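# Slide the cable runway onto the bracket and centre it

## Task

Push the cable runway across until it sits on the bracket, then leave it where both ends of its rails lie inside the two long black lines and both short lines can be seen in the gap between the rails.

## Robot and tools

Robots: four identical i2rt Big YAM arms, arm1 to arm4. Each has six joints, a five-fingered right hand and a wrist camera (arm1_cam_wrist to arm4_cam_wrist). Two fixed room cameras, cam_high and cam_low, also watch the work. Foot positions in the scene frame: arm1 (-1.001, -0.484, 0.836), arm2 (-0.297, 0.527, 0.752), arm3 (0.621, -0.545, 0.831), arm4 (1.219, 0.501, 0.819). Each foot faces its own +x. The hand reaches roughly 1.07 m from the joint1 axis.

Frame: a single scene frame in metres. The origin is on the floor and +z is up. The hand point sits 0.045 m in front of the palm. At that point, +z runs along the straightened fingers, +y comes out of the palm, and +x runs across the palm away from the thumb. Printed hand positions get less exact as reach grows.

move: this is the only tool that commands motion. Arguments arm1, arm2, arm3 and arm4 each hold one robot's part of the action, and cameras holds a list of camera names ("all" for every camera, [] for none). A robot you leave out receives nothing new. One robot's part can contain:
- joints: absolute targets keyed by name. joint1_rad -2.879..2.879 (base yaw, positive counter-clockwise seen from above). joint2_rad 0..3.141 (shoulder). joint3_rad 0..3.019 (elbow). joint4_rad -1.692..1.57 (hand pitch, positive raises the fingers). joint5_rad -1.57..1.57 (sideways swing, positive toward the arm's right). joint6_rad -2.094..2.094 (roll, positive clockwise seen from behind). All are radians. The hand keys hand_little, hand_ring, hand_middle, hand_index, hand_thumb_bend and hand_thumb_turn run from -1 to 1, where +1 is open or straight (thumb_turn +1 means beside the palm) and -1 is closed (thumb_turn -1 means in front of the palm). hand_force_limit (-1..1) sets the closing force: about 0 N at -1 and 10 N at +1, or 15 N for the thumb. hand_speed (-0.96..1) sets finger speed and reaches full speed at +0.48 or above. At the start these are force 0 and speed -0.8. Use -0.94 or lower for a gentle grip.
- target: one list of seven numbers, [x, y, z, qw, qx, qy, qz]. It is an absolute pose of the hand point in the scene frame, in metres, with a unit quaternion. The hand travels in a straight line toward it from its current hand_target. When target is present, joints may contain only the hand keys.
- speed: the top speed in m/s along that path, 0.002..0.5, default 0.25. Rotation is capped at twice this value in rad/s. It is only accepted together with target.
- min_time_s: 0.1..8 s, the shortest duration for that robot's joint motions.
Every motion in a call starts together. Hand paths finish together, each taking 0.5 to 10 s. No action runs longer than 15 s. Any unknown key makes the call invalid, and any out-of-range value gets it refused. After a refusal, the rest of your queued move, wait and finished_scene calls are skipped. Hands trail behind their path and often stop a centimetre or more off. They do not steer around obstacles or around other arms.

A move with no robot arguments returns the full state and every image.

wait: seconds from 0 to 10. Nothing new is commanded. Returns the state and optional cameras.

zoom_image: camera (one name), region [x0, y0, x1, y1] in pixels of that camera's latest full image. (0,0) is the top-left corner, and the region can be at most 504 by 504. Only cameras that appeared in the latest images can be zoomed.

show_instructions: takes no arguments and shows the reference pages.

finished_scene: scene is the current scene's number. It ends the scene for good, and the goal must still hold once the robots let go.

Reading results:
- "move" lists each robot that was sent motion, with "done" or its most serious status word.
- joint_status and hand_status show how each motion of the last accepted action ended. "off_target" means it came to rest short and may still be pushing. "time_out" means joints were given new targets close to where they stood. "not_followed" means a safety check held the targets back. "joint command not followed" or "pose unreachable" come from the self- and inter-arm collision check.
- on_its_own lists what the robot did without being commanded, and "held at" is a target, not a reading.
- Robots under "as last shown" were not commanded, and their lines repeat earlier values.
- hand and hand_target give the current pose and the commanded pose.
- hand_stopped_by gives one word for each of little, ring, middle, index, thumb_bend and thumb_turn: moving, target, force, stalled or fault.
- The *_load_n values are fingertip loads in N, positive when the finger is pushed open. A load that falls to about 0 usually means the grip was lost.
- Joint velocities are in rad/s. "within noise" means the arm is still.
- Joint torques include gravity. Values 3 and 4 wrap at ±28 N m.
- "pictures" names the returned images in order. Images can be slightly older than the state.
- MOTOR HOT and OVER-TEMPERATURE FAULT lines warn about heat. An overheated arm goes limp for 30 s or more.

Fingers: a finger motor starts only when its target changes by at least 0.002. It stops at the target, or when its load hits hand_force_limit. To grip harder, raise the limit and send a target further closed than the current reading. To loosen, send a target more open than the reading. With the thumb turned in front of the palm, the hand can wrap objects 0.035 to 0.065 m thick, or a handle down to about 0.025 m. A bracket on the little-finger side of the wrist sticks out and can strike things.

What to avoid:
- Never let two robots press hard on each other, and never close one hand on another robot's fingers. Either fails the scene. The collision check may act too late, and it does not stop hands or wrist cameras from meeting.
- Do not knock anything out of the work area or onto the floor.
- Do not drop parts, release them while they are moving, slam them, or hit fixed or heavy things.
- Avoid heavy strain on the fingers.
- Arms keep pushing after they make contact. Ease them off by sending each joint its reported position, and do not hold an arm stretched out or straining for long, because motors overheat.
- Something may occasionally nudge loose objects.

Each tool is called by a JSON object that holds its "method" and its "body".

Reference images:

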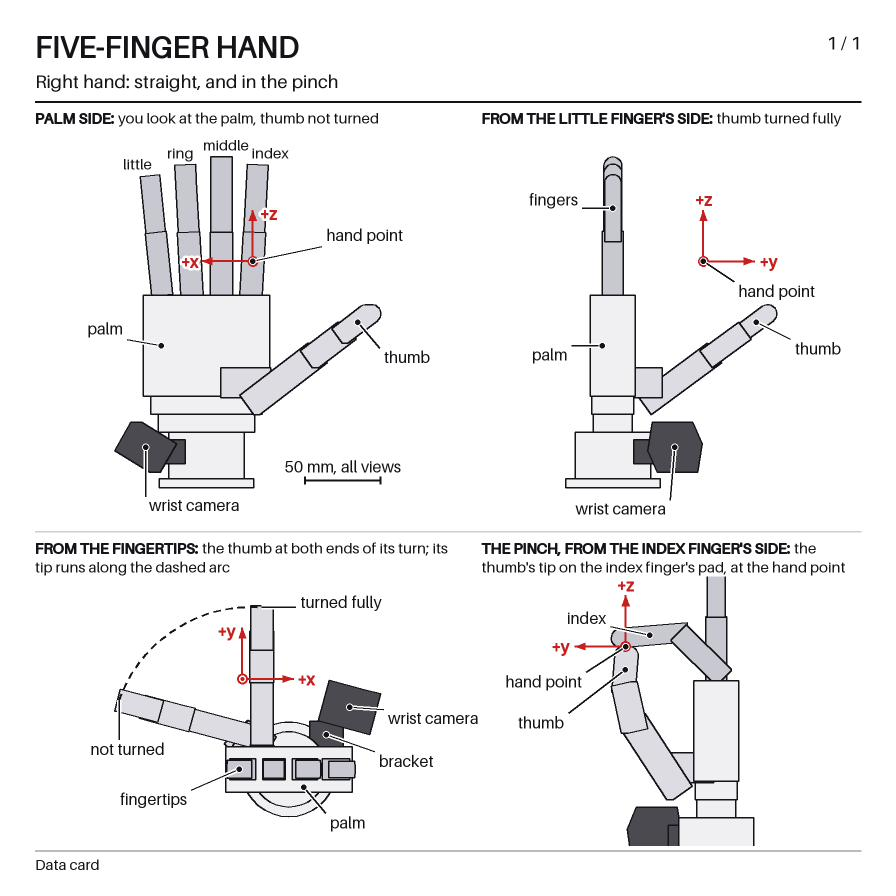

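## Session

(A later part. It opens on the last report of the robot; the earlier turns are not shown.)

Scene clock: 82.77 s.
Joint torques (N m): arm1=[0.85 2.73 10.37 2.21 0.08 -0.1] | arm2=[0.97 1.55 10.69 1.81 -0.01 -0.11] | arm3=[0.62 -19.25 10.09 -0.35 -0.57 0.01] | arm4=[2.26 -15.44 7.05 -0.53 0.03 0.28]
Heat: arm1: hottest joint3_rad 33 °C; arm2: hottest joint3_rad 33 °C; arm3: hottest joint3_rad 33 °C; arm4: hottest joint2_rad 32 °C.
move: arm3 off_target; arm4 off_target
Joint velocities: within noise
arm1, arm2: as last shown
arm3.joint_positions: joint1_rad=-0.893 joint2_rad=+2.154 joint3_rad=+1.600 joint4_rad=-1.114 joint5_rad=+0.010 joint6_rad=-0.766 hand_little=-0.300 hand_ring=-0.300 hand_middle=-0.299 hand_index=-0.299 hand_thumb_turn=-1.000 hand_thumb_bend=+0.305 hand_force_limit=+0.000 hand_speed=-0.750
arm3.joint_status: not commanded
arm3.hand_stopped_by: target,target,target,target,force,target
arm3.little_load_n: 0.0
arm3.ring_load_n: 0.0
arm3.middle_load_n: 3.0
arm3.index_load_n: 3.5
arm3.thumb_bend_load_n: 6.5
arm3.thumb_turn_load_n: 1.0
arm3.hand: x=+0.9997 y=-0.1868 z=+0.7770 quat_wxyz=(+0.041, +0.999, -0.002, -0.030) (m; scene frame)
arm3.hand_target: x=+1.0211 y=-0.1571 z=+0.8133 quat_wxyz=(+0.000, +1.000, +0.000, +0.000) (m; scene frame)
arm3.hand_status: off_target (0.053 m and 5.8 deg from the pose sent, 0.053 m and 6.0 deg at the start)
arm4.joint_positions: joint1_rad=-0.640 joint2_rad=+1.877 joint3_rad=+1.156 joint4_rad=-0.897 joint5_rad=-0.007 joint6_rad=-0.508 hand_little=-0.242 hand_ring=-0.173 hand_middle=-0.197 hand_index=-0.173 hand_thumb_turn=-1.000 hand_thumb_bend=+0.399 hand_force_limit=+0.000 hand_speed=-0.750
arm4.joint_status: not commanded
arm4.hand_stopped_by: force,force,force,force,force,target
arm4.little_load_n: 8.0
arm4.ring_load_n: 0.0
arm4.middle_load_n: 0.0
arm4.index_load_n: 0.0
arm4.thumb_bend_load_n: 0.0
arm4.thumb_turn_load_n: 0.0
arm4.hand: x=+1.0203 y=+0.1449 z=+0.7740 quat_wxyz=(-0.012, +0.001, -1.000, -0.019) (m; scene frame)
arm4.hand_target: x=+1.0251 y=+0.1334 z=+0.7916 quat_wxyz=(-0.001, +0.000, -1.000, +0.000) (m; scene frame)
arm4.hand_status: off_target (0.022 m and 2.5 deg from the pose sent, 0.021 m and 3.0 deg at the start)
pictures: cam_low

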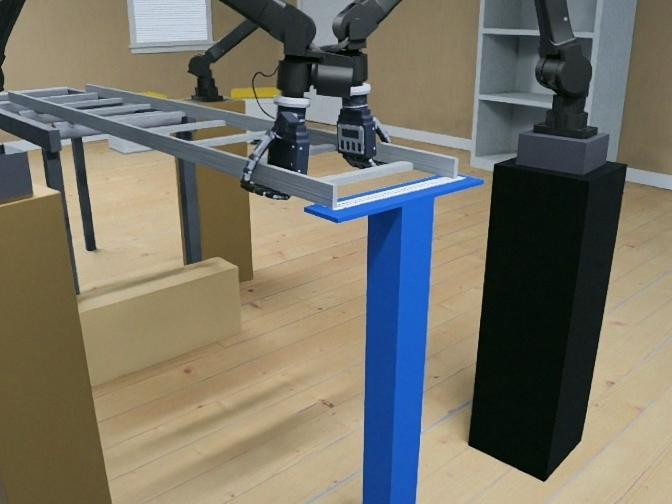

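{"method": "move", "body": {"arm3": {"target": [1.002, -0.156, 0.814, 0, 1, 0, 0], "speed": 0.05}, "arm4": {"target": [1.010, 0.133, 0.794, 0, 0, 1, 0], "speed": 0.05}, "cameras": ["cam_low"]}}

{"method": "zoom_image", "body": {"camera": "cam_low", "region": [300, 165, 370, 225]}}

{"method": "zoom_image", "body": {"camera": "cam_low", "region": [420, 145, 490, 205]}}

Scene clock: 89.67 s.
Joint torques (N m): arm1=[0.91 2.37 10.41 2.18 0.07 -0.11] | arm2=[1.03 1.32 10.84 2.04 -0.07 -0.14] | arm3=[2.67 -21.19 6.53 0.17 -0.69 0.26] | arm4=[0.38 -14.74 9.18 -1.13 0.14 0.02]
Heat: arm1: hottest joint3_rad 33 °C; arm2: hottest joint3_rad 33 °C; arm3: hottest joint3_rad 34 °C; arm4: hottest joint2_rad 32 °C.
move: arm3 off_target; arm4 off_target
Joint velocities: within noise
arm1, arm2: as last shown
arm3.joint_positions: joint1_rad=-0.893 joint2_rad=+2.151 joint3_rad=+1.595 joint4_rad=-1.104 joint5_rad=+0.010 joint6_rad=-0.766 hand_little=-0.300 hand_ring=-0.300 hand_middle=-0.299 hand_index=-0.299 hand_thumb_turn=-1.000 hand_thumb_bend=+0.305 hand_force_limit=+0.000 hand_speed=-0.750
arm3.joint_status: not commanded
arm3.hand_stopped_by: target,target,target,target,force,target
arm3.little_load_n: 0.0
arm3.ring_load_n: 0.0
arm3.middle_load_n: 2.5
arm3.index_load_n: 2.5
arm3.thumb_bend_load_n: 6.5
arm3.thumb_turn_load_n: 0.5
arm3.hand: x=+1.0002 y=-0.1861 z=+0.7766 quat_wxyz=(+0.038, +0.999, -0.002, -0.028) (m; scene frame)
arm3.hand_target: x=+1.0011 y=-0.1573 z=+0.8138 quat_wxyz=(-0.001, +1.000, +0.000, -0.001) (m; scene frame)
arm3.hand_status: off_target (0.048 m and 5.4 deg from the pose sent, 0.048 m and 5.8 deg at the start)
arm4.joint_positions: joint1_rad=-0.641 joint2_rad=+1.877 joint3_rad=+1.156 joint4_rad=-0.897 joint5_rad=-0.009 joint6_rad=-0.508 hand_little=-0.242 hand_ring=-0.173 hand_middle=-0.197 hand_index=-0.173 hand_thumb_turn=-1.000 hand_thumb_bend=+0.399 hand_force_limit=+0.000 hand_speed=-0.750
arm4.joint_status: not commanded
arm4.hand_stopped_by: force,force,force,force,force,target
arm4.little_load_n: 7.0
arm4.ring_load_n: 0.0
arm4.middle_load_n: 0.0
arm4.index_load_n: 0.0
arm4.thumb_bend_load_n: 0.5
arm4.thumb_turn_load_n: 0.0
arm4.hand: x=+1.0202 y=+0.1450 z=+0.7740 quat_wxyz=(-0.012, +0.000, -1.000, -0.018) (m; scene frame)
arm4.hand_target: x=+1.0104 y=+0.1335 z=+0.7938 quat_wxyz=(+0.000, +0.000, -1.000, +0.000) (m; scene frame)
arm4.hand_status: off_target (0.025 m and 2.5 deg from the pose sent, 0.025 m and 2.5 deg at the start)
pictures: cam_low

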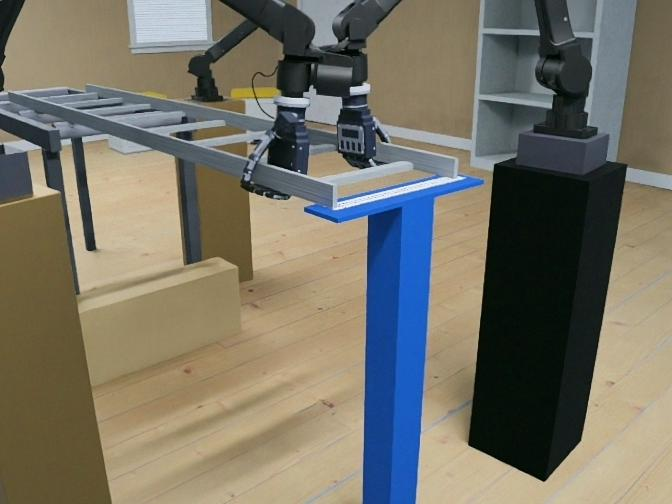

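Scaled by 7.200 from the camera's 672x504 image, which has a finer 960x720 frame.

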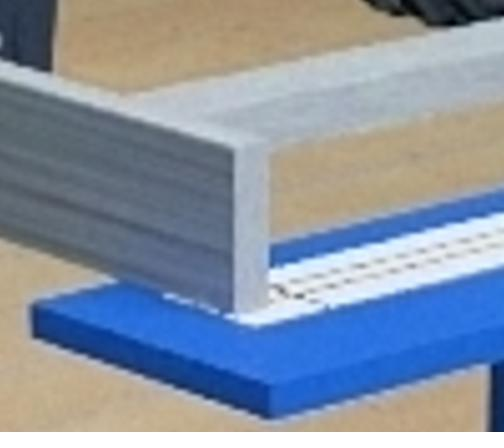

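Scaled by 7.200 from the camera's 672x504 image, which has a finer 960x720 frame.

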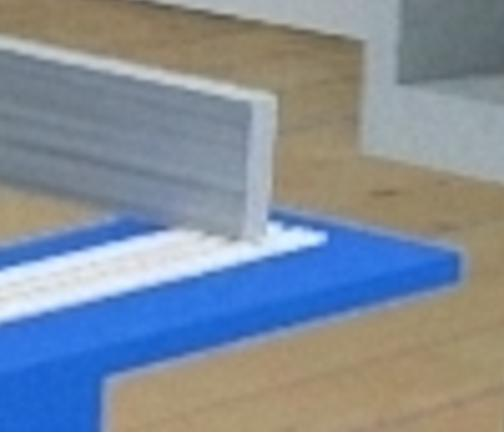

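{"method": "move", "body": {"arm3": {"target": [0.991, -0.156, 0.814, 0, 1, 0, 0], "speed": 0.04}, "arm4": {"target": [1.001, 0.133, 0.796, 0, 0, 1, 0], "speed": 0.04}, "cameras": ["cam_low"]}}

{"method": "zoom_image", "body": {"camera": "cam_low", "region": [300, 165, 370, 225]}}

{"method": "zoom_image", "body": {"camera": "cam_low", "region": [420, 145, 490, 205]}}

Scene clock: 91.97 s.
Joint torques (N m): arm1=[1.14 2.49 10.37 2.18 0.07 -0.12] | arm2=[1.14 1.85 10.81 2.14 -0.05 -0.1] | arm3=[2.78 -20.84 6.23 -0.2 -0.67 0.34] | arm4=[-0.21 -14.39 10.51 -1.51 0.3 0.06]
Heat: arm1: hottest joint3_rad 33 °C; arm2: hottest joint3_rad 34 °C; arm3: hottest joint3_rad 34 °C; arm4: hottest joint2_rad 32 °C.
move: arm3 off_target; arm4 off_target
Joint velocities: within noise
arm1.joint_positions: joint1_rad=-0.267 joint2_rad=+0.580 joint3_rad=+1.376 joint4_rad=-1.269 joint5_rad=+0.258 joint6_rad=-1.407 hand_little=+1.000 hand_ring=+1.000 hand_middle=+1.000 hand_index=+1.000 hand_thumb_turn=+1.000 hand_thumb_bend=+1.000 hand_force_limit=+0.000 hand_speed=-0.800
arm1.joint_status: not commanded
arm1.hand_stopped_by: target,target,target,target,target,target
arm1.little_load_n: 0.0
arm1.ring_load_n: 0.0
arm1.middle_load_n: 0.0
arm1.index_load_n: 0.0
arm1.thumb_bend_load_n: 0.0
arm1.thumb_turn_load_n: -0.5
arm1.hand: x=-0.8262 y=-0.3297 z=+1.3559 quat_wxyz=(-0.232, +0.773, +0.349, +0.477) (m; scene frame)
arm1.hand_target: x=-0.8270 y=-0.3317 z=+1.3658 quat_wxyz=(-0.239, +0.768, +0.345, +0.484) (m; scene frame)
arm1.hand_status: not commanded
arm2.joint_positions: joint1_rad=-0.476 joint2_rad=+0.629 joint3_rad=+1.332 joint4_rad=-1.241 joint5_rad=+0.034 joint6_rad=-1.079 hand_little=+1.000 hand_ring=+1.000 hand_middle=+1.000 hand_index=+1.000 hand_thumb_turn=+1.000 hand_thumb_bend=+1.000 hand_force_limit=+0.000 hand_speed=-0.800
arm2.joint_status: not commanded
arm2.hand_stopped_by: target,target,target,target,target,target
arm2.little_load_n: 0.0
arm2.ring_load_n: 0.0
arm2.middle_load_n: 0.0
arm2.index_load_n: 0.0
arm2.thumb_bend_load_n: 0.0
arm2.thumb_turn_load_n: 0.0
arm2.hand: x=-0.4680 y=+0.3414 z=+1.2220 quat_wxyz=(+0.372, +0.213, -0.844, +0.324) (m; scene frame)
arm2.hand_target: x=-0.4674 y=+0.3423 z=+1.2320 quat_wxyz=(+0.379, +0.211, -0.838, +0.330) (m; scene frame)
arm2.hand_status: not commanded
arm3.joint_positions: joint1_rad=-0.887 joint2_rad=+2.135 joint3_rad=+1.569 joint4_rad=-1.081 joint5_rad=+0.010 joint6_rad=-0.756 hand_little=-0.300 hand_ring=-0.300 hand_middle=-0.299 hand_index=-0.299 hand_thumb_turn=-1.000 hand_thumb_bend=+0.305 hand_force_limit=+0.000 hand_speed=-0.750
arm3.joint_status: not commanded
arm3.hand_stopped_by: target,target,target,target,force,target
arm3.little_load_n: 0.0
arm3.ring_load_n: 0.0
arm3.middle_load_n: 2.5
arm3.index_load_n: 2.5
arm3.thumb_bend_load_n: 6.5
arm3.thumb_turn_load_n: 0.5
arm3.hand: x=+0.9953 y=-0.1860 z=+0.7764 quat_wxyz=(+0.033, +0.999, -0.004, -0.023) (m; scene frame)
arm3.hand_target: x=+0.9903 y=-0.1574 z=+0.8132 quat_wxyz=(-0.001, +1.000, +0.000, -0.001) (m; scene frame)
arm3.hand_status: off_target (0.048 m and 4.7 deg from the pose sent, 0.049 m and 5.4 deg at the start)
arm4.joint_positions: joint1_rad=-0.650 joint2_rad=+1.877 joint3_rad=+1.156 joint4_rad=-0.897 joint5_rad=-0.012 joint6_rad=-0.527 hand_little=-0.242 hand_ring=-0.173 hand_middle=-0.197 hand_index=-0.173 hand_thumb_turn=-1.000 hand_thumb_bend=+0.399 hand_force_limit=+0.000 hand_speed=-0.750
arm4.joint_status: not commanded
arm4.hand_stopped_by: force,force,force,force,force,target
arm4.little_load_n: 6.5
arm4.ring_load_n: 0.0
arm4.middle_load_n: 0.0
arm4.index_load_n: 0.5
arm4.thumb_bend_load_n: 0.0
arm4.thumb_turn_load_n: 0.0
arm4.hand: x=+1.0163 y=+0.1473 z=+0.7740 quat_wxyz=(-0.014, +0.005, -1.000, -0.017) (m; scene frame)
arm4.hand_target: x=+1.0015 y=+0.1337 z=+0.7959 quat_wxyz=(+0.000, +0.000, -1.000, +0.000) (m; scene frame)
arm4.hand_status: off_target (0.030 m and 2.6 deg from the pose sent, 0.032 m and 2.5 deg at the start)
pictures: cam_low

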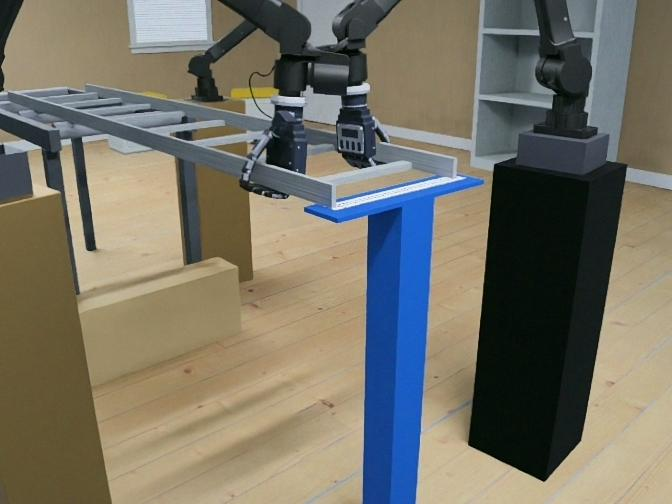

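Scaled by 7.200 from the camera's 672x504 image, which has a finer 960x720 frame.

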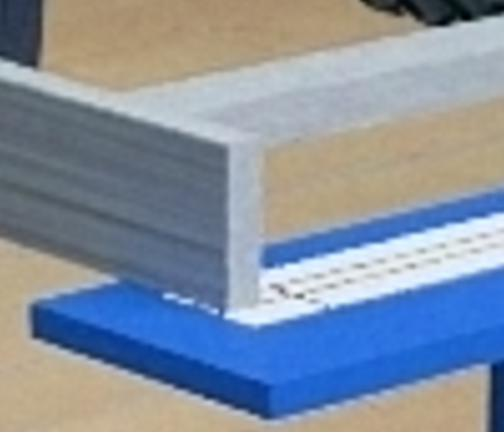

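Scaled by 7.200 from the camera's 672x504 image, which has a finer 960x720 frame.

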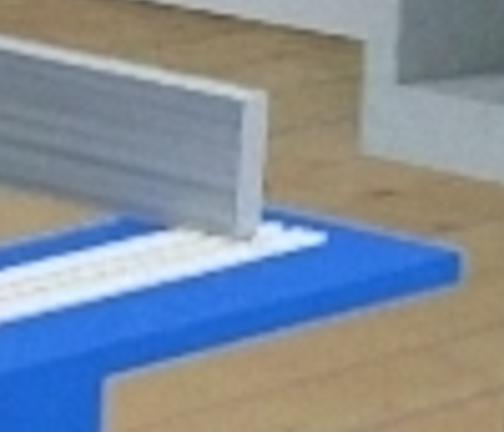

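{"method": "move", "body": {"arm3": {"target": [0.982, -0.158, 0.814, 0, 1, 0, 0], "speed": 0.04}, "cameras": ["cam_low", "arm3_cam_wrist"]}}

{"method": "zoom_image", "body": {"camera": "cam_low", "region": [300, 165, 370, 225]}}

{"method": "zoom_image", "body": {"camera": "cam_low", "region": [420, 145, 490, 205]}}

Scene clock: 96.87 s.
Joint torques (N m): arm1=[0.79 2.37 10.47 2.26 0.1 -0.09] | arm2=[0.03 0.85 10.78 2.26 -0.04 -0.11] | arm3=[3.02 -21.01 6.06 -0.27 -0.62 0.32] | arm4=[-0.15 -14.33 10.52 -1.57 0.29 0.05]
Heat: arm1: hottest joint3_rad 33 °C; arm2: hottest joint3_rad 34 °C; arm3: hottest joint3_rad 33 °C; arm4: hottest joint2_rad 32 °C.
move: arm3 off_target
Joint velocities: within noise
arm1, arm2, arm4: as last shown
arm1.thumb_turn_load_n: 0.0
arm3.joint_positions: joint1_rad=-0.875 joint2_rad=+2.120 joint3_rad=+1.541 joint4_rad=-1.067 joint5_rad=+0.009 joint6_rad=-0.746 hand_little=-0.300 hand_ring=-0.300 hand_middle=-0.299 hand_index=-0.299 hand_thumb_turn=-1.000 hand_thumb_bend=+0.305 hand_force_limit=+0.000 hand_speed=-0.750
arm3.joint_status: not commanded
arm3.hand_stopped_by: target,target,target,target,force,target
arm3.little_load_n: 0.0
arm3.ring_load_n: 0.5
arm3.middle_load_n: 2.5
arm3.index_load_n: 3.0
arm3.thumb_bend_load_n: 6.5
arm3.thumb_turn_load_n: 1.0
arm3.hand: x=+0.9861 y=-0.1859 z=+0.7764 quat_wxyz=(+0.032, +0.999, -0.003, -0.022) (m; scene frame)
arm3.hand_target: x=+0.9813 y=-0.1593 z=+0.8131 quat_wxyz=(-0.001, +1.000, +0.000, -0.001) (m; scene frame)
arm3.hand_status: off_target (0.047 m and 4.5 deg from the pose sent, 0.049 m and 4.7 deg at the start)
arm4.index_load_n: 0.0
pictures: arm3_cam_wrist, cam_low
camera_calibration:
arm3_cam_wrist: T_world_to_cam=[[0.213508, -0.972215, 0.0959839, -0.463769], [-0.826759, -0.12747, 0.547924, 0.369478], [-0.520464, -0.196342, -0.831003, 1.23769], [0, 0, 0, 1]] pos_world=[1.04866, -0.160776, 0.870593]

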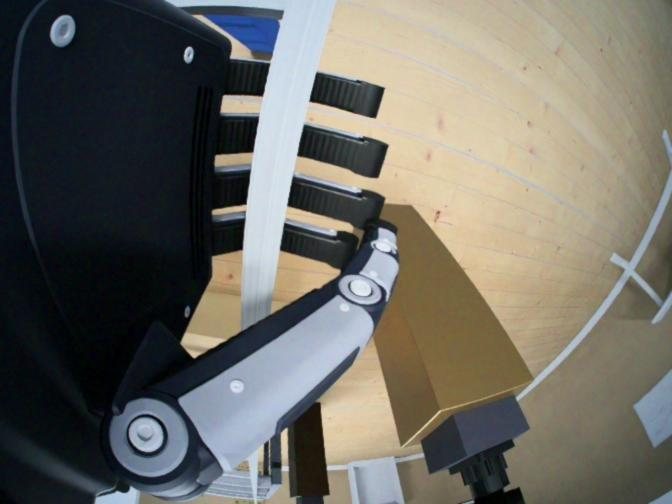

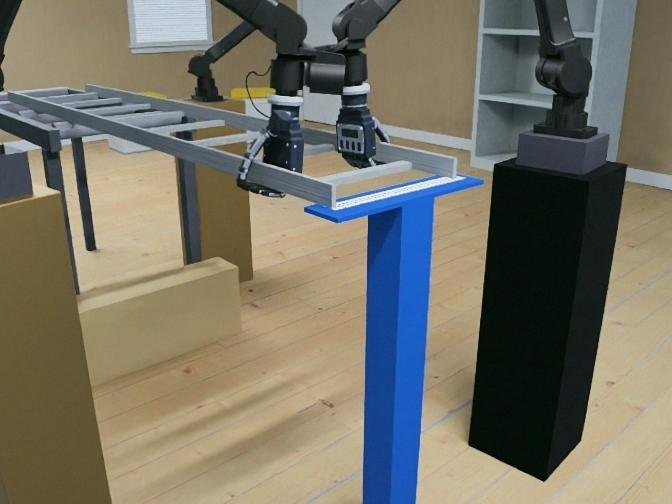

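Scaled by 7.200 from the camera's 672x504 image, which has a finer 960x720 frame.

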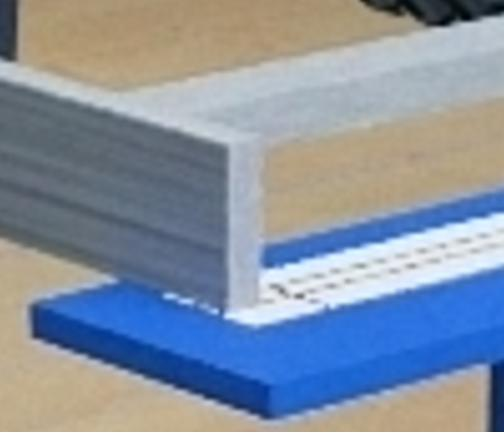

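Scaled by 7.200 from the camera's 672x504 image, which has a finer 960x720 frame.

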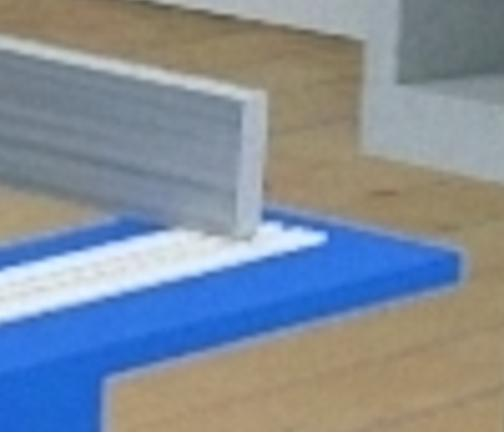

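{"method": "move", "body": {"arm3": {"target": [0.984, -0.164, 0.780, 0, 1, 0, 0], "speed": 0.08, "joints": {"hand_little": 1, "hand_ring": 1, "hand_middle": 1, "hand_index": 1, "hand_thumb_bend": 1, "hand_speed": -0.3}}}}

{"method": "move", "body": {"arm3": {"target": [0.984, -0.172, 0.92, 0, 1, 0, 0], "speed": 0.2}}}

{"method": "move", "body": {"arm3": {"target": [1.13, -0.14, 0.95, 0, 1, 0, 0], "speed": 0.2}, "cameras": ["cam_low", "arm3_cam_wrist"]}}

{"method": "zoom_image", "body": {"camera": "arm3_cam_wrist", "region": [220, 30, 500, 230]}}

Scene clock: 102.07 s.
Joint torques (N m): arm1=[0.91 2.37 10.44 2.19 0.07 -0.12] | arm2=[0.62 1.26 10.84 2.09 -0.02 -0.15] | arm3=[1.14 -15.33 5.26 0.55 -0.11 0.13] | arm4=[-0.15 -14.27 10.5 -1.54 0.3 0.06]
Heat: arm1: hottest joint3_rad 33 °C; arm2: hottest joint3_rad 34 °C; arm3: hottest joint3_rad 33 °C; arm4: hottest joint2_rad 33 °C.
move: arm3 done
Joint velocities: within noise
arm1, arm2, arm4: as last shown
arm1.ring_load_n: -0.5
arm3.joint_positions: joint1_rad=-0.859 joint2_rad=+2.090 joint3_rad=+1.523 joint4_rad=-1.010 joint5_rad=-0.001 joint6_rad=-0.739 hand_little=+1.000 hand_ring=+1.000 hand_middle=+1.000 hand_index=+1.000 hand_thumb_turn=-1.000 hand_thumb_bend=+1.000 hand_force_limit=+0.000 hand_speed=-0.300
arm3.joint_status: all done
arm3.hand_stopped_by: target,target,target,target,target,target
arm3.little_load_n: 0.0
arm3.ring_load_n: 0.0
arm3.middle_load_n: 0.0
arm3.index_load_n: 0.0
arm3.thumb_bend_load_n: 0.0
arm3.thumb_turn_load_n: 0.0
arm3.hand: x=+0.9862 y=-0.1693 z=+0.7824 quat_wxyz=(+0.004, +1.000, +0.001, -0.003) (m; scene frame)
arm3.hand_target: x=+0.9840 y=-0.1641 z=+0.7800 quat_wxyz=(+0.000, +1.000, +0.000, +0.000) (m; scene frame)
arm3.hand_status: done (0.006 m and 0.5 deg from the pose sent, 0.022 m and 4.5 deg at the start)
arm4.little_load_n: 6.0
pictures: none

Scene clock: 103.57 s.
Joint torques (N m): arm1=[0.97 2.55 10.33 2.21 0.06 -0.11] | arm2=[1.03 1.26 10.95 2.18 -0.05 -0.12] | arm3=[0.26 -15.09 9.09 -0.49 -0.15 0.03] | arm4=[-0.15 -14.33 10.51 -1.54 0.29 0.06]
Heat: arm1: hottest joint3_rad 33 °C; arm2: hottest joint3_rad 34 °C; arm3: hottest joint3_rad 33 °C; arm4: hottest joint2_rad 33 °C.
move: arm3 off_target
Joint velocities: within noise
arm1, arm2, arm4: as last shown
arm1.ring_load_n: 0.0
arm2.little_load_n: -0.5
arm3.joint_positions: joint1_rad=-0.859 joint2_rad=+1.930 joint3_rad=+1.602 joint4_rad=-1.283 joint5_rad=-0.001 joint6_rad=-0.739 hand_little=+1.000 hand_ring=+1.000 hand_middle=+1.000 hand_index=+1.000 hand_thumb_turn=-1.000 hand_thumb_bend=+1.000 hand_force_limit=+0.000 hand_speed=-0.300
arm3.joint_status: not commanded
arm3.hand_stopped_by: target,target,target,target,target,target
arm3.little_load_n: 0.0
arm3.ring_load_n: 0.0
arm3.middle_load_n: 0.0
arm3.index_load_n: 0.0
arm3.thumb_bend_load_n: 0.0
arm3.thumb_turn_load_n: 0.0
arm3.hand: x=+0.9726 y=-0.1839 z=+0.9021 quat_wxyz=(+0.017, +1.000, +0.001, -0.014) (m; scene frame)
arm3.hand_target: x=+0.9834 y=-0.1728 z=+0.9202 quat_wxyz=(+0.000, +1.000, +0.000, +0.000) (m; scene frame)
arm3.hand_status: off_target (0.024 m and 2.5 deg from the pose sent, 0.138 m and 0.5 deg at the start)
pictures: none

Scene clock: 105.57 s.
Joint torques (N m): arm1=[0.67 2.55 10.33 2.09 0.09 -0.1] | arm2=[-0.56 1.32 10.82 2.03 -0.03 -0.16] | arm3=[-0.32 -18.26 9.99 -0.53 -0.12 -0.11] | arm4=[-0.09 -14.39 10.5 -1.54 0.29 0.05]
Heat: arm1: hottest joint3_rad 34 °C; arm2: hottest joint3_rad 34 °C; arm3: hottest joint3_rad 33 °C; arm4: hottest joint2_rad 33 °C.
move: arm3 off_target
Joint velocities: within noise
arm1, arm2, arm4: as last shown
arm2.little_load_n: 0.0
arm3.joint_positions: joint1_rad=-0.974 joint2_rad=+2.314 joint3_rad=+2.343 joint4_rad=-1.630 joint5_rad=-0.001 joint6_rad=-0.846 hand_little=+1.000 hand_ring=+1.000 hand_middle=+1.000 hand_index=+1.000 hand_thumb_turn=-1.000 hand_thumb_bend=+1.000 hand_force_limit=+0.000 hand_speed=-0.300
arm3.joint_status: not commanded
arm3.hand_stopped_by: target,target,target,target,target,target
arm3.little_load_n: 0.0
arm3.ring_load_n: 0.0
arm3.middle_load_n: 0.0
arm3.index_load_n: 0.0
arm3.thumb_bend_load_n: 0.0
arm3.thumb_turn_load_n: 0.0
arm3.hand: x=+1.1177 y=-0.1429 z=+0.9374 quat_wxyz=(+0.012, +1.000, -0.002, -0.012) (m; scene frame)
arm3.hand_target: x=+1.1295 y=-0.1405 z=+0.9502 quat_wxyz=(+0.000, +1.000, +0.000, +0.001) (m; scene frame)
arm3.hand_status: off_target (0.018 m and 2.0 deg from the pose sent, 0.170 m and 2.5 deg at the start)
arm4.little_load_n: 6.5
pictures: arm3_cam_wrist, cam_low
camera_calibration:
arm3_cam_wrist: T_world_to_cam=[[0.213234, -0.975143, 0.0602245, -0.432136], [-0.837369, -0.150655, 0.525468, 0.425127], [-0.503333, -0.162478, -0.848679, 1.45059], [0, 0, 0, 1]] pos_world=[1.17827, -0.121658, 1.03372]

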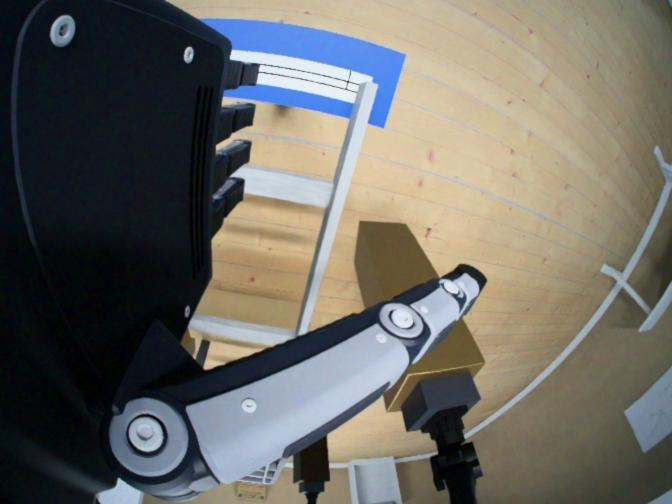

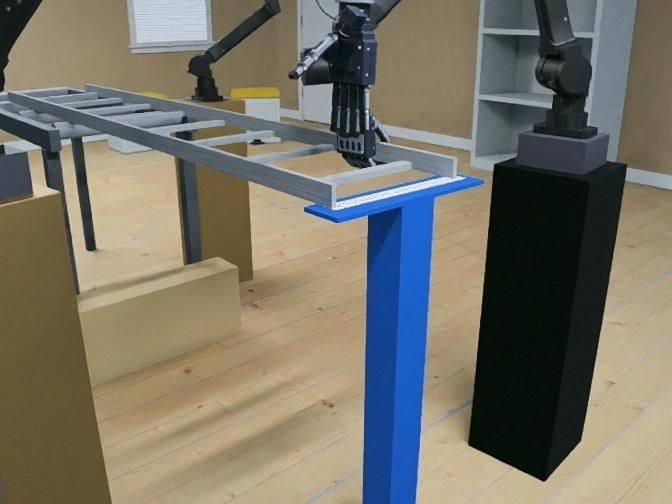

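Scaled by 1.800 from the camera's 672x504 image, which has a finer 960x720 frame.

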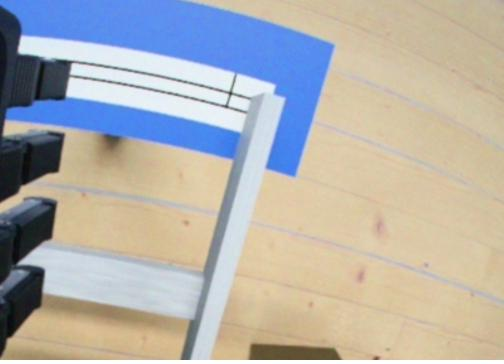

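{"method": "zoom_image", "body": {"camera": "arm3_cam_wrist", "region": [330, 60, 400, 110]}}

{"method": "zoom_image", "body": {"camera": "cam_low", "region": [300, 165, 370, 225]}}

{"method": "zoom_image", "body": {"camera": "cam_low", "region": [420, 145, 490, 205]}}

Scaled by 7.200 from the camera's 672x504 image, which has a finer 960x720 frame.

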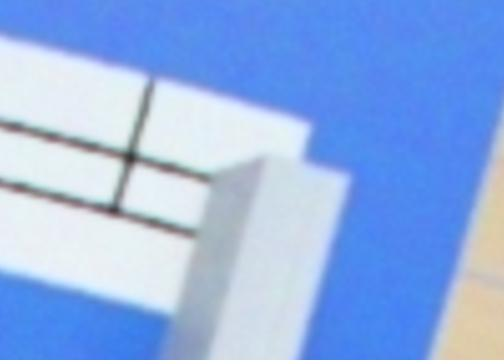

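Scaled by 7.200 from the camera's 672x504 image, which has a finer 960x720 frame.

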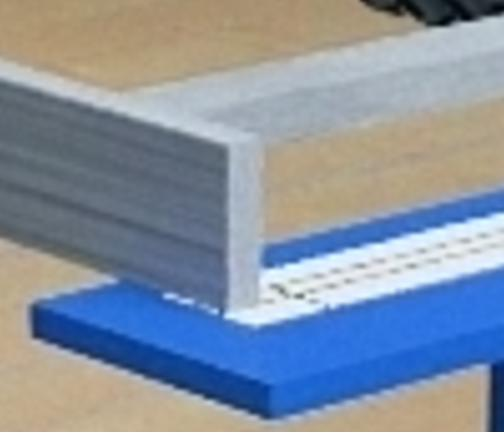

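Scaled by 7.200 from the camera's 672x504 image, which has a finer 960x720 frame.

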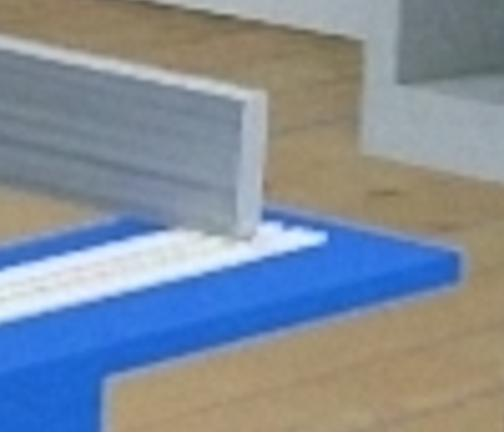

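{"method": "move", "body": {"arm4": {"target": [0.9985, 0.134, 0.796, 0, 0, 1, 0], "speed": 0.03}, "cameras": ["cam_low", "arm3_cam_wrist"]}}

{"method": "zoom_image", "body": {"camera": "arm3_cam_wrist", "region": [330, 60, 400, 110]}}

{"method": "zoom_image", "body": {"camera": "cam_low", "region": [420, 145, 490, 205]}}

Scene clock: 114.77 s.
Joint torques (N m): arm1=[0.79 2.67 10.32 2.15 0.07 -0.12] | arm2=[0.44 1.08 11.04 2.14 -0.05 -0.11] | arm3=[-0.32 -18.55 9.98 -0.51 -0.12 -0.16] | arm4=[-0.5 -14.33 10.61 -1.58 0.37 0.02]
Heat: arm1: hottest joint3_rad 34 °C; arm2: hottest joint3_rad 34 °C; arm3: hottest joint3_rad 34 °C; arm4: hottest joint2_rad 33 °C.
move: arm4 off_target
Joint velocities: within noise
arm1, arm2, arm3: as last shown
arm3.joint_positions: joint1_rad=-0.974 joint2_rad=+2.315 joint3_rad=+2.343 joint4_rad=-1.631 joint5_rad=-0.001 joint6_rad=-0.846 hand_little=+1.000 hand_ring=+1.000 hand_middle=+1.000 hand_index=+1.000 hand_thumb_turn=-1.000 hand_thumb_bend=+1.000 hand_force_limit=+0.000 hand_speed=-0.300
arm3.thumb_bend_load_n: -0.5
arm3.hand: x=+1.1176 y=-0.1430 z=+0.9367 quat_wxyz=(+0.012, +1.000, -0.002, -0.013) (m; scene frame)
arm3.hand_target: x=+1.1294 y=-0.1405 z=+0.9501 quat_wxyz=(+0.000, +1.000, +0.000, +0.001) (m; scene frame)
arm4.joint_positions: joint1_rad=-0.652 joint2_rad=+1.877 joint3_rad=+1.156 joint4_rad=-0.897 joint5_rad=-0.014 joint6_rad=-0.529 hand_little=-0.242 hand_ring=-0.173 hand_middle=-0.197 hand_index=-0.173 hand_thumb_turn=-1.000 hand_thumb_bend=+0.399 hand_force_limit=+0.000 hand_speed=-0.750
arm4.joint_status: not commanded
arm4.hand_stopped_by: force,force,force,force,force,target
arm4.little_load_n: 5.5
arm4.ring_load_n: 0.0
arm4.middle_load_n: 0.5
arm4.index_load_n: 0.5
arm4.thumb_bend_load_n: 0.0
arm4.thumb_turn_load_n: 0.0
arm4.hand: x=+1.0161 y=+0.1474 z=+0.7740 quat_wxyz=(-0.015, +0.006, -1.000, -0.017) (m; scene frame)
arm4.hand_target: x=+0.9990 y=+0.1348 z=+0.7959 quat_wxyz=(+0.000, +0.000, -1.000, +0.000) (m; scene frame)
arm4.hand_status: off_target (0.031 m and 2.7 deg from the pose sent, 0.031 m and 2.6 deg at the start)
pictures: arm3_cam_wrist, cam_low
camera_calibration:
arm3_cam_wrist: T_world_to_cam=[[0.213314, -0.975084, 0.0608991, -0.432893], [-0.836735, -0.150158, 0.526619, 0.423757], [-0.504353, -0.163292, -0.847917, 1.45028], [0, 0, 0, 1]] pos_world=[1.17837, -0.121658, 1.03292]

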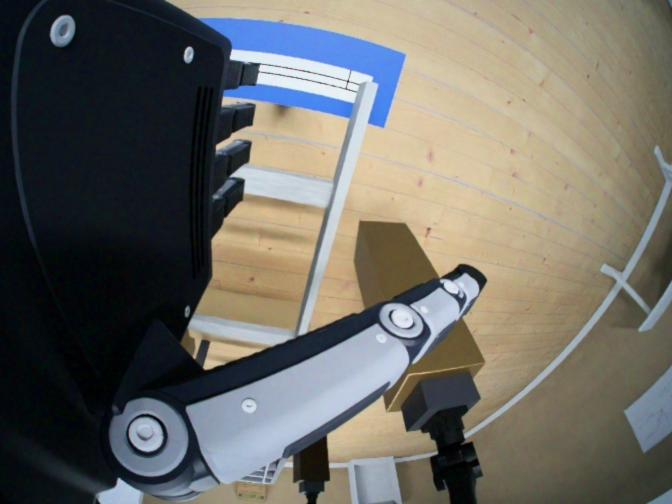

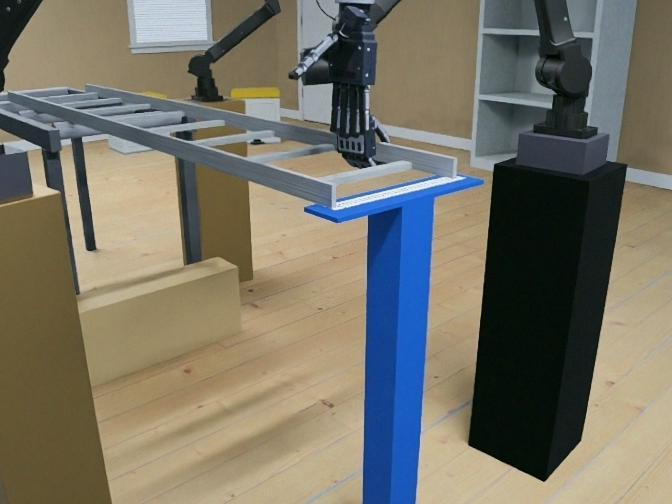

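Scaled by 7.200 from the camera's 672x504 image, which has a finer 960x720 frame.

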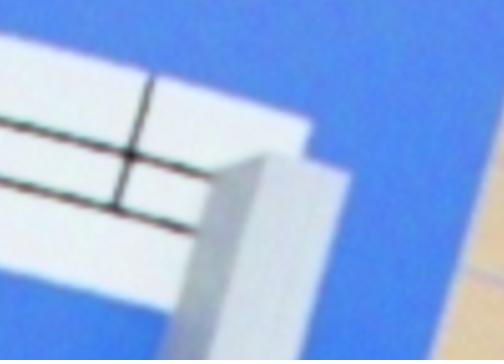

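Scaled by 7.200 from the camera's 672x504 image, which has a finer 960x720 frame.

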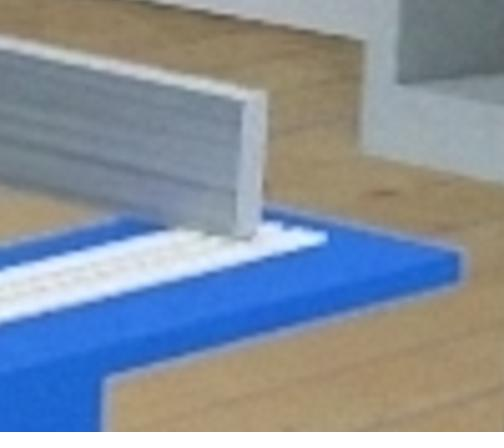

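{"method": "move", "body": {"arm4": {"target": [0.992, 0.134, 0.798, 0, 0, 1, 0], "speed": 0.03}, "cameras": ["cam_low", "arm3_cam_wrist"]}}

{"method": "zoom_image", "body": {"camera": "arm3_cam_wrist", "region": [330, 60, 400, 110]}}

{"method": "zoom_image", "body": {"camera": "cam_low", "region": [420, 145, 490, 205]}}

Scene clock: 117.10 s.
Joint torques (N m): arm1=[1.08 2.61 10.39 2.18 0.08 -0.1] | arm2=[0.38 1.61 10.78 1.94 -0.03 -0.17] | arm3=[-0.26 -18.84 9.99 -0.49 -0.11 -0.13] | arm4=[-0.21 -14.15 11.6 -1.32 0.46 -0.02]
Heat: arm1: hottest joint3_rad 34 °C; arm2: hottest joint3_rad 34 °C; arm3: hottest joint3_rad 34 °C; arm4: hottest joint2_rad 33 °C.
move: arm4 off_target
Joint velocities: within noise
arm1, arm2, arm3: as last shown
arm2.middle_load_n: -0.5
arm3.thumb_bend_load_n: 0.0
arm4.joint_positions: joint1_rad=-0.666 joint2_rad=+1.877 joint3_rad=+1.156 joint4_rad=-0.912 joint5_rad=-0.017 joint6_rad=-0.535 hand_little=-0.242 hand_ring=-0.173 hand_middle=-0.197 hand_index=-0.173 hand_thumb_turn=-1.000 hand_thumb_bend=+0.399 hand_force_limit=+0.000 hand_speed=-0.750
arm4.joint_status: not commanded
arm4.hand_stopped_by: force,force,force,force,force,target
arm4.little_load_n: 4.0
arm4.ring_load_n: 0.0
arm4.middle_load_n: 0.0
arm4.index_load_n: 0.0
arm4.thumb_bend_load_n: -0.5
arm4.thumb_turn_load_n: 0.0
arm4.hand: x=+1.0130 y=+0.1537 z=+0.7752 quat_wxyz=(-0.020, +0.002, -1.000, -0.022) (m; scene frame)
arm4.hand_target: x=+0.9928 y=+0.1351 z=+0.7983 quat_wxyz=(+0.000, +0.000, -1.000, +0.000) (m; scene frame)
arm4.hand_status: off_target (0.037 m and 3.5 deg from the pose sent, 0.037 m and 2.7 deg at the start)
pictures: arm3_cam_wrist, cam_low
camera_calibration:
arm3_cam_wrist: T_world_to_cam=[[0.213314, -0.975084, 0.0608991, -0.432893], [-0.836735, -0.150158, 0.526619, 0.423757], [-0.504353, -0.163292, -0.847917, 1.45028], [0, 0, 0, 1]] pos_world=[1.17837, -0.121658, 1.03292]

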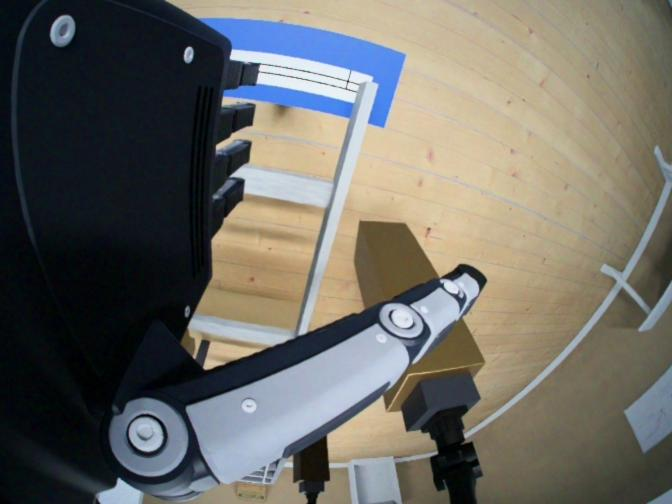

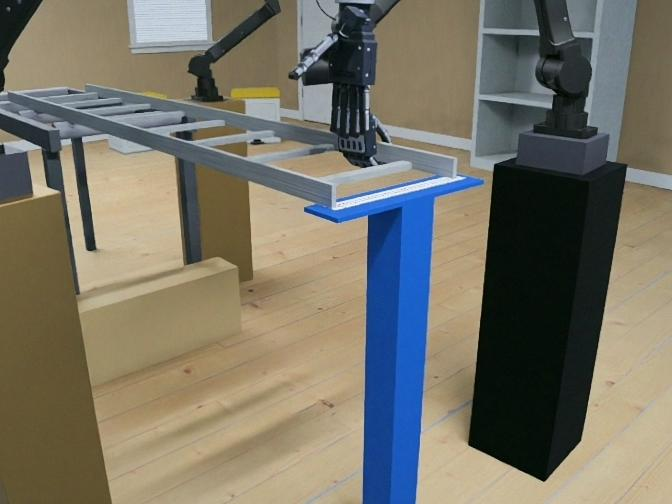

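Scaled by 7.200 from the camera's 672x504 image, which has a finer 960x720 frame.

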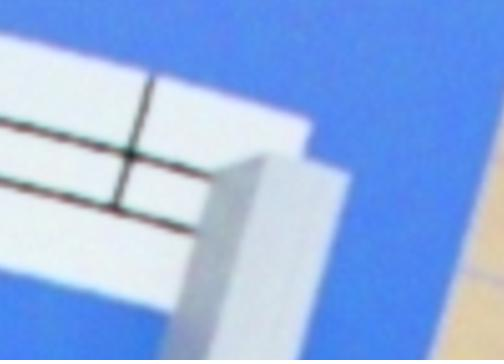

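Scaled by 7.200 from the camera's 672x504 image, which has a finer 960x720 frame.

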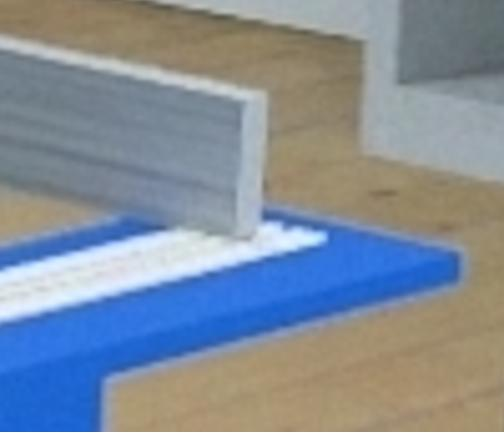

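{"method": "move", "body": {"arm4": {"target": [1.006, 0.144, 0.776, 0, 0, 1, 0], "speed": 0.05, "joints": {"hand_little": 1, "hand_ring": 1, "hand_middle": 1, "hand_index": 1, "hand_thumb_bend": 1, "hand_speed": -0.3}}, "arm3": {"target": [1.27, -0.225, 0.95, 0, 1, 0, 0], "speed": 0.2}}}

{"method": "move", "body": {"arm4": {"target": [1.01, 0.155, 0.93, 0, 0, 1, 0], "speed": 0.2}, "arm3": {"target": [1.26, -0.225, 0.87, 0, 1, 0, 0], "speed": 0.15}, "cameras": ["cam_low", "arm3_cam_wrist", "arm4_cam_wrist"]}}

Scene clock: 122.40 s.
Joint torques (N m): arm1=[1.08 2.49 10.4 2.19 0.07 -0.11] | arm2=[0.85 1.26 10.82 2.09 -0.03 -0.15] | arm3=[0.15 -19.9 10.15 -0.25 0.04 -0.15] | arm4=[1.14 -12.57 6.12 0.23 0.02 0.11]
Heat: arm1: hottest joint3_rad 34 °C; arm2: hottest joint3_rad 34 °C; arm3: hottest joint3_rad 34 °C; arm4: hottest joint2_rad 33 °C.
move: arm3 off_target; arm4 done
Joint velocities: within noise
arm1, arm2: as last shown
arm2.middle_load_n: 0.0
arm3.joint_positions: joint1_rad=-1.179 joint2_rad=+2.526 joint3_rad=+2.748 joint4_rad=-1.692 joint5_rad=-0.001 joint6_rad=-1.060 hand_little=+1.000 hand_ring=+1.000 hand_middle=+1.000 hand_index=+1.000 hand_thumb_turn=-1.000 hand_thumb_bend=+1.000 hand_force_limit=+0.000 hand_speed=-0.300
arm3.joint_status: not commanded
arm3.hand_stopped_by: target,target,target,target,target,target
arm3.little_load_n: 0.0
arm3.ring_load_n: 0.0
arm3.middle_load_n: 0.0
arm3.index_load_n: 0.0
arm3.thumb_bend_load_n: 0.0
arm3.thumb_turn_load_n: 0.0
arm3.hand: x=+1.2609 y=-0.2268 z=+0.9352 quat_wxyz=(-0.024, +0.999, +0.002, +0.044) (m; scene frame)
arm3.hand_target: x=+1.2686 y=-0.2258 z=+0.9495 quat_wxyz=(-0.031, +0.998, +0.007, +0.061) (m; scene frame)
arm3.hand_status: off_target (0.017 m and 5.7 deg from the pose sent, 0.174 m and 2.1 deg at the start; a joint's target at an end of its range on 39 of 52 steps)
arm4.joint_positions: joint1_rad=-0.669 joint2_rad=+1.864 joint3_rad=+1.157 joint4_rad=-0.874 joint5_rad=-0.006 joint6_rad=-0.535 hand_little=+1.000 hand_ring=+1.000 hand_middle=+1.000 hand_index=+1.000 hand_thumb_turn=-1.000 hand_thumb_bend=+1.000 hand_force_limit=+0.000 hand_speed=-0.300
arm4.joint_status: all done
arm4.hand_stopped_by: target,target,target,target,target,target
arm4.little_load_n: 0.0
arm4.ring_load_n: -0.5
arm4.middle_load_n: 0.0
arm4.index_load_n: 0.0
arm4.thumb_bend_load_n: 0.0
arm4.thumb_turn_load_n: 0.0
arm4.hand: x=+1.0037 y=+0.1444 z=+0.7776 quat_wxyz=(-0.002, +0.000, -1.000, -0.003) (m; scene frame)
arm4.hand_target: x=+1.0060 y=+0.1440 z=+0.7760 quat_wxyz=(+0.000, +0.000, -1.000, +0.000) (m; scene frame)
arm4.hand_status: done (0.003 m and 0.4 deg from the pose sent, 0.012 m and 3.4 deg at the start)
pictures: none

Scene clock: 124.00 s.
Joint torques (N m): arm1=[0.67 2.08 10.35 2.18 0.06 -0.12] | arm2=[0.09 0.67 10.8 2.13 -0.04 -0.13] | arm3=[0.44 -21.77 9.36 -0.44 -0.12 0.09] | arm4=[0.62 -10.87 13.08 -0.9 0.02 0.05]
Heat: arm1: hottest joint3_rad 34 °C; arm2: hottest joint3_rad 34 °C; arm3: hottest joint3_rad 34 °C; arm4: hottest joint2_rad 33 °C.
move: arm3 off_target; arm4 off_target
Joint velocities: within noise
arm1.joint_positions: joint1_rad=-0.267 joint2_rad=+0.580 joint3_rad=+1.376 joint4_rad=-1.269 joint5_rad=+0.258 joint6_rad=-1.407 hand_little=+1.000 hand_ring=+1.000 hand_middle=+1.000 hand_index=+1.000 hand_thumb_turn=+1.000 hand_thumb_bend=+1.000 hand_force_limit=+0.000 hand_speed=-0.800
arm1.joint_status: not commanded
arm1.hand_stopped_by: target,target,target,target,target,target
arm1.little_load_n: 0.0
arm1.ring_load_n: 0.0
arm1.middle_load_n: 0.0
arm1.index_load_n: 0.0
arm1.thumb_bend_load_n: 0.0
arm1.thumb_turn_load_n: 0.0
arm1.hand: x=-0.8262 y=-0.3297 z=+1.3559 quat_wxyz=(-0.232, +0.773, +0.349, +0.477) (m; scene frame)
arm1.hand_target: x=-0.8270 y=-0.3317 z=+1.3658 quat_wxyz=(-0.239, +0.768, +0.345, +0.484) (m; scene frame)
arm1.hand_status: not commanded
arm2.joint_positions: joint1_rad=-0.476 joint2_rad=+0.629 joint3_rad=+1.332 joint4_rad=-1.241 joint5_rad=+0.034 joint6_rad=-1.079 hand_little=+1.000 hand_ring=+1.000 hand_middle=+1.000 hand_index=+1.000 hand_thumb_turn=+1.000 hand_thumb_bend=+1.000 hand_force_limit=+0.000 hand_speed=-0.800
arm2.joint_status: not commanded
arm2.hand_stopped_by: target,target,target,target,target,target
arm2.little_load_n: 0.0
arm2.ring_load_n: 0.0
arm2.middle_load_n: 0.0
arm2.index_load_n: 0.0
arm2.thumb_bend_load_n: 0.0
arm2.thumb_turn_load_n: 0.0
arm2.hand: x=-0.4680 y=+0.3414 z=+1.2220 quat_wxyz=(+0.372, +0.213, -0.844, +0.324) (m; scene frame)
arm2.hand_target: x=-0.4674 y=+0.3423 z=+1.2320 quat_wxyz=(+0.379, +0.211, -0.838, +0.330) (m; scene frame)
arm2.hand_status: not commanded
arm3.joint_positions: joint1_rad=-1.179 joint2_rad=+2.645 joint3_rad=+2.748 joint4_rad=-1.692 joint5_rad=-0.001 joint6_rad=-1.060 hand_little=+1.000 hand_ring=+1.000 hand_middle=+1.000 hand_index=+1.000 hand_thumb_turn=-1.000 hand_thumb_bend=+1.000 hand_force_limit=+0.000 hand_speed=-0.300
arm3.joint_status: not commanded
arm3.hand_stopped_by: target,target,target,target,target,target
arm3.little_load_n: 0.0
arm3.ring_load_n: 0.0
arm3.middle_load_n: 0.0
arm3.index_load_n: 0.0
arm3.thumb_bend_load_n: 0.0
arm3.thumb_turn_load_n: 0.0
arm3.hand: x=+1.2541 y=-0.2310 z=+0.8530 quat_wxyz=(+0.006, +1.000, +0.002, -0.008) (m; scene frame)
arm3.hand_target: x=+1.2591 y=-0.2256 z=+0.8697 quat_wxyz=(-0.004, +1.000, +0.001, +0.007) (m; scene frame)
arm3.hand_status: off_target (0.019 m and 1.2 deg from the pose sent, 0.065 m and 5.7 deg at the start; a joint's target at an end of its range on 36 of 47 steps)
arm4.joint_positions: joint1_rad=-0.669 joint2_rad=+1.629 joint3_rad=+1.239 joint4_rad=-1.225 joint5_rad=-0.006 joint6_rad=-0.535 hand_little=+1.000 hand_ring=+1.000 hand_middle=+1.000 hand_index=+1.000 hand_thumb_turn=-1.000 hand_thumb_bend=+1.000 hand_force_limit=+0.000 hand_speed=-0.300
arm4.joint_status: not commanded
arm4.hand_stopped_by: target,target,target,target,target,target
arm4.little_load_n: 0.0
arm4.ring_load_n: 0.0
arm4.middle_load_n: 0.0
arm4.index_load_n: 0.0
arm4.thumb_bend_load_n: 0.0
arm4.thumb_turn_load_n: 0.0
arm4.hand: x=+1.0202 y=+0.1710 z=+0.9140 quat_wxyz=(-0.011, +0.000, -1.000, -0.018) (m; scene frame)
arm4.hand_target: x=+1.0104 y=+0.1557 z=+0.9302 quat_wxyz=(+0.000, +0.000, -1.000, +0.000) (m; scene frame)
arm4.hand_status: off_target (0.025 m and 2.4 deg from the pose sent, 0.153 m and 0.4 deg at the start)
pictures: arm3_cam_wrist, arm4_cam_wrist, cam_low
camera_calibration:
arm3_cam_wrist: T_world_to_cam=[[0.221351, -0.9739, 0.0502259, -0.54336], [-0.839979, -0.164242, 0.517166, 0.577636], [-0.495418, -0.156664, -0.85441, 1.42965], [0, 0, 0, 1]] pos_world=[1.31375, -0.210331, 0.950067]
arm4_cam_wrist: T_world_to_cam=[[-0.318428, 0.947759, 0.0188873, 0.14364], [0.821269, 0.26587, 0.504807, -1.34465], [0.473413, 0.176256, -0.863026, 0.396452], [0, 0, 0, 1]] pos_world=[0.962376, 0.15149, 1.01823]

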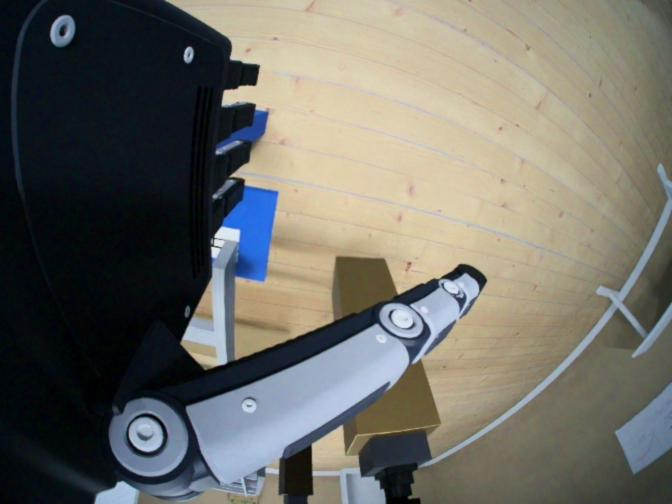

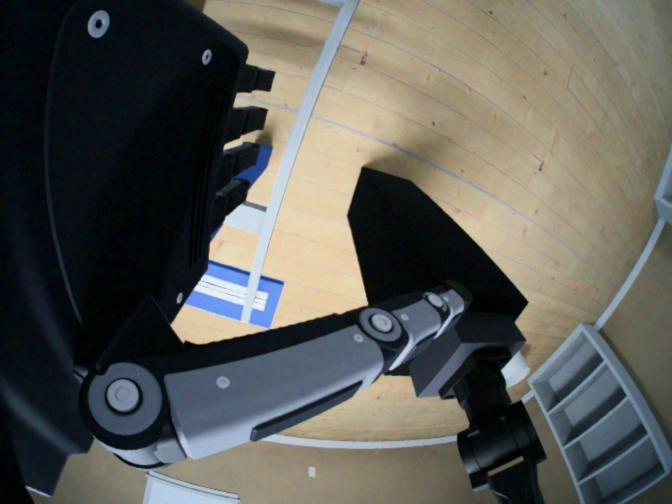

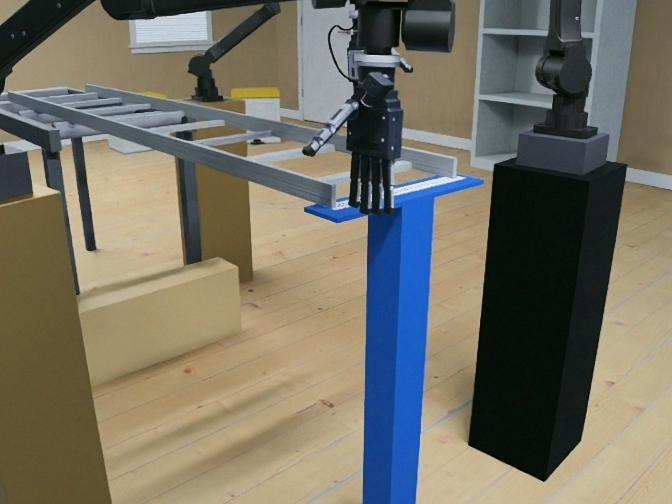

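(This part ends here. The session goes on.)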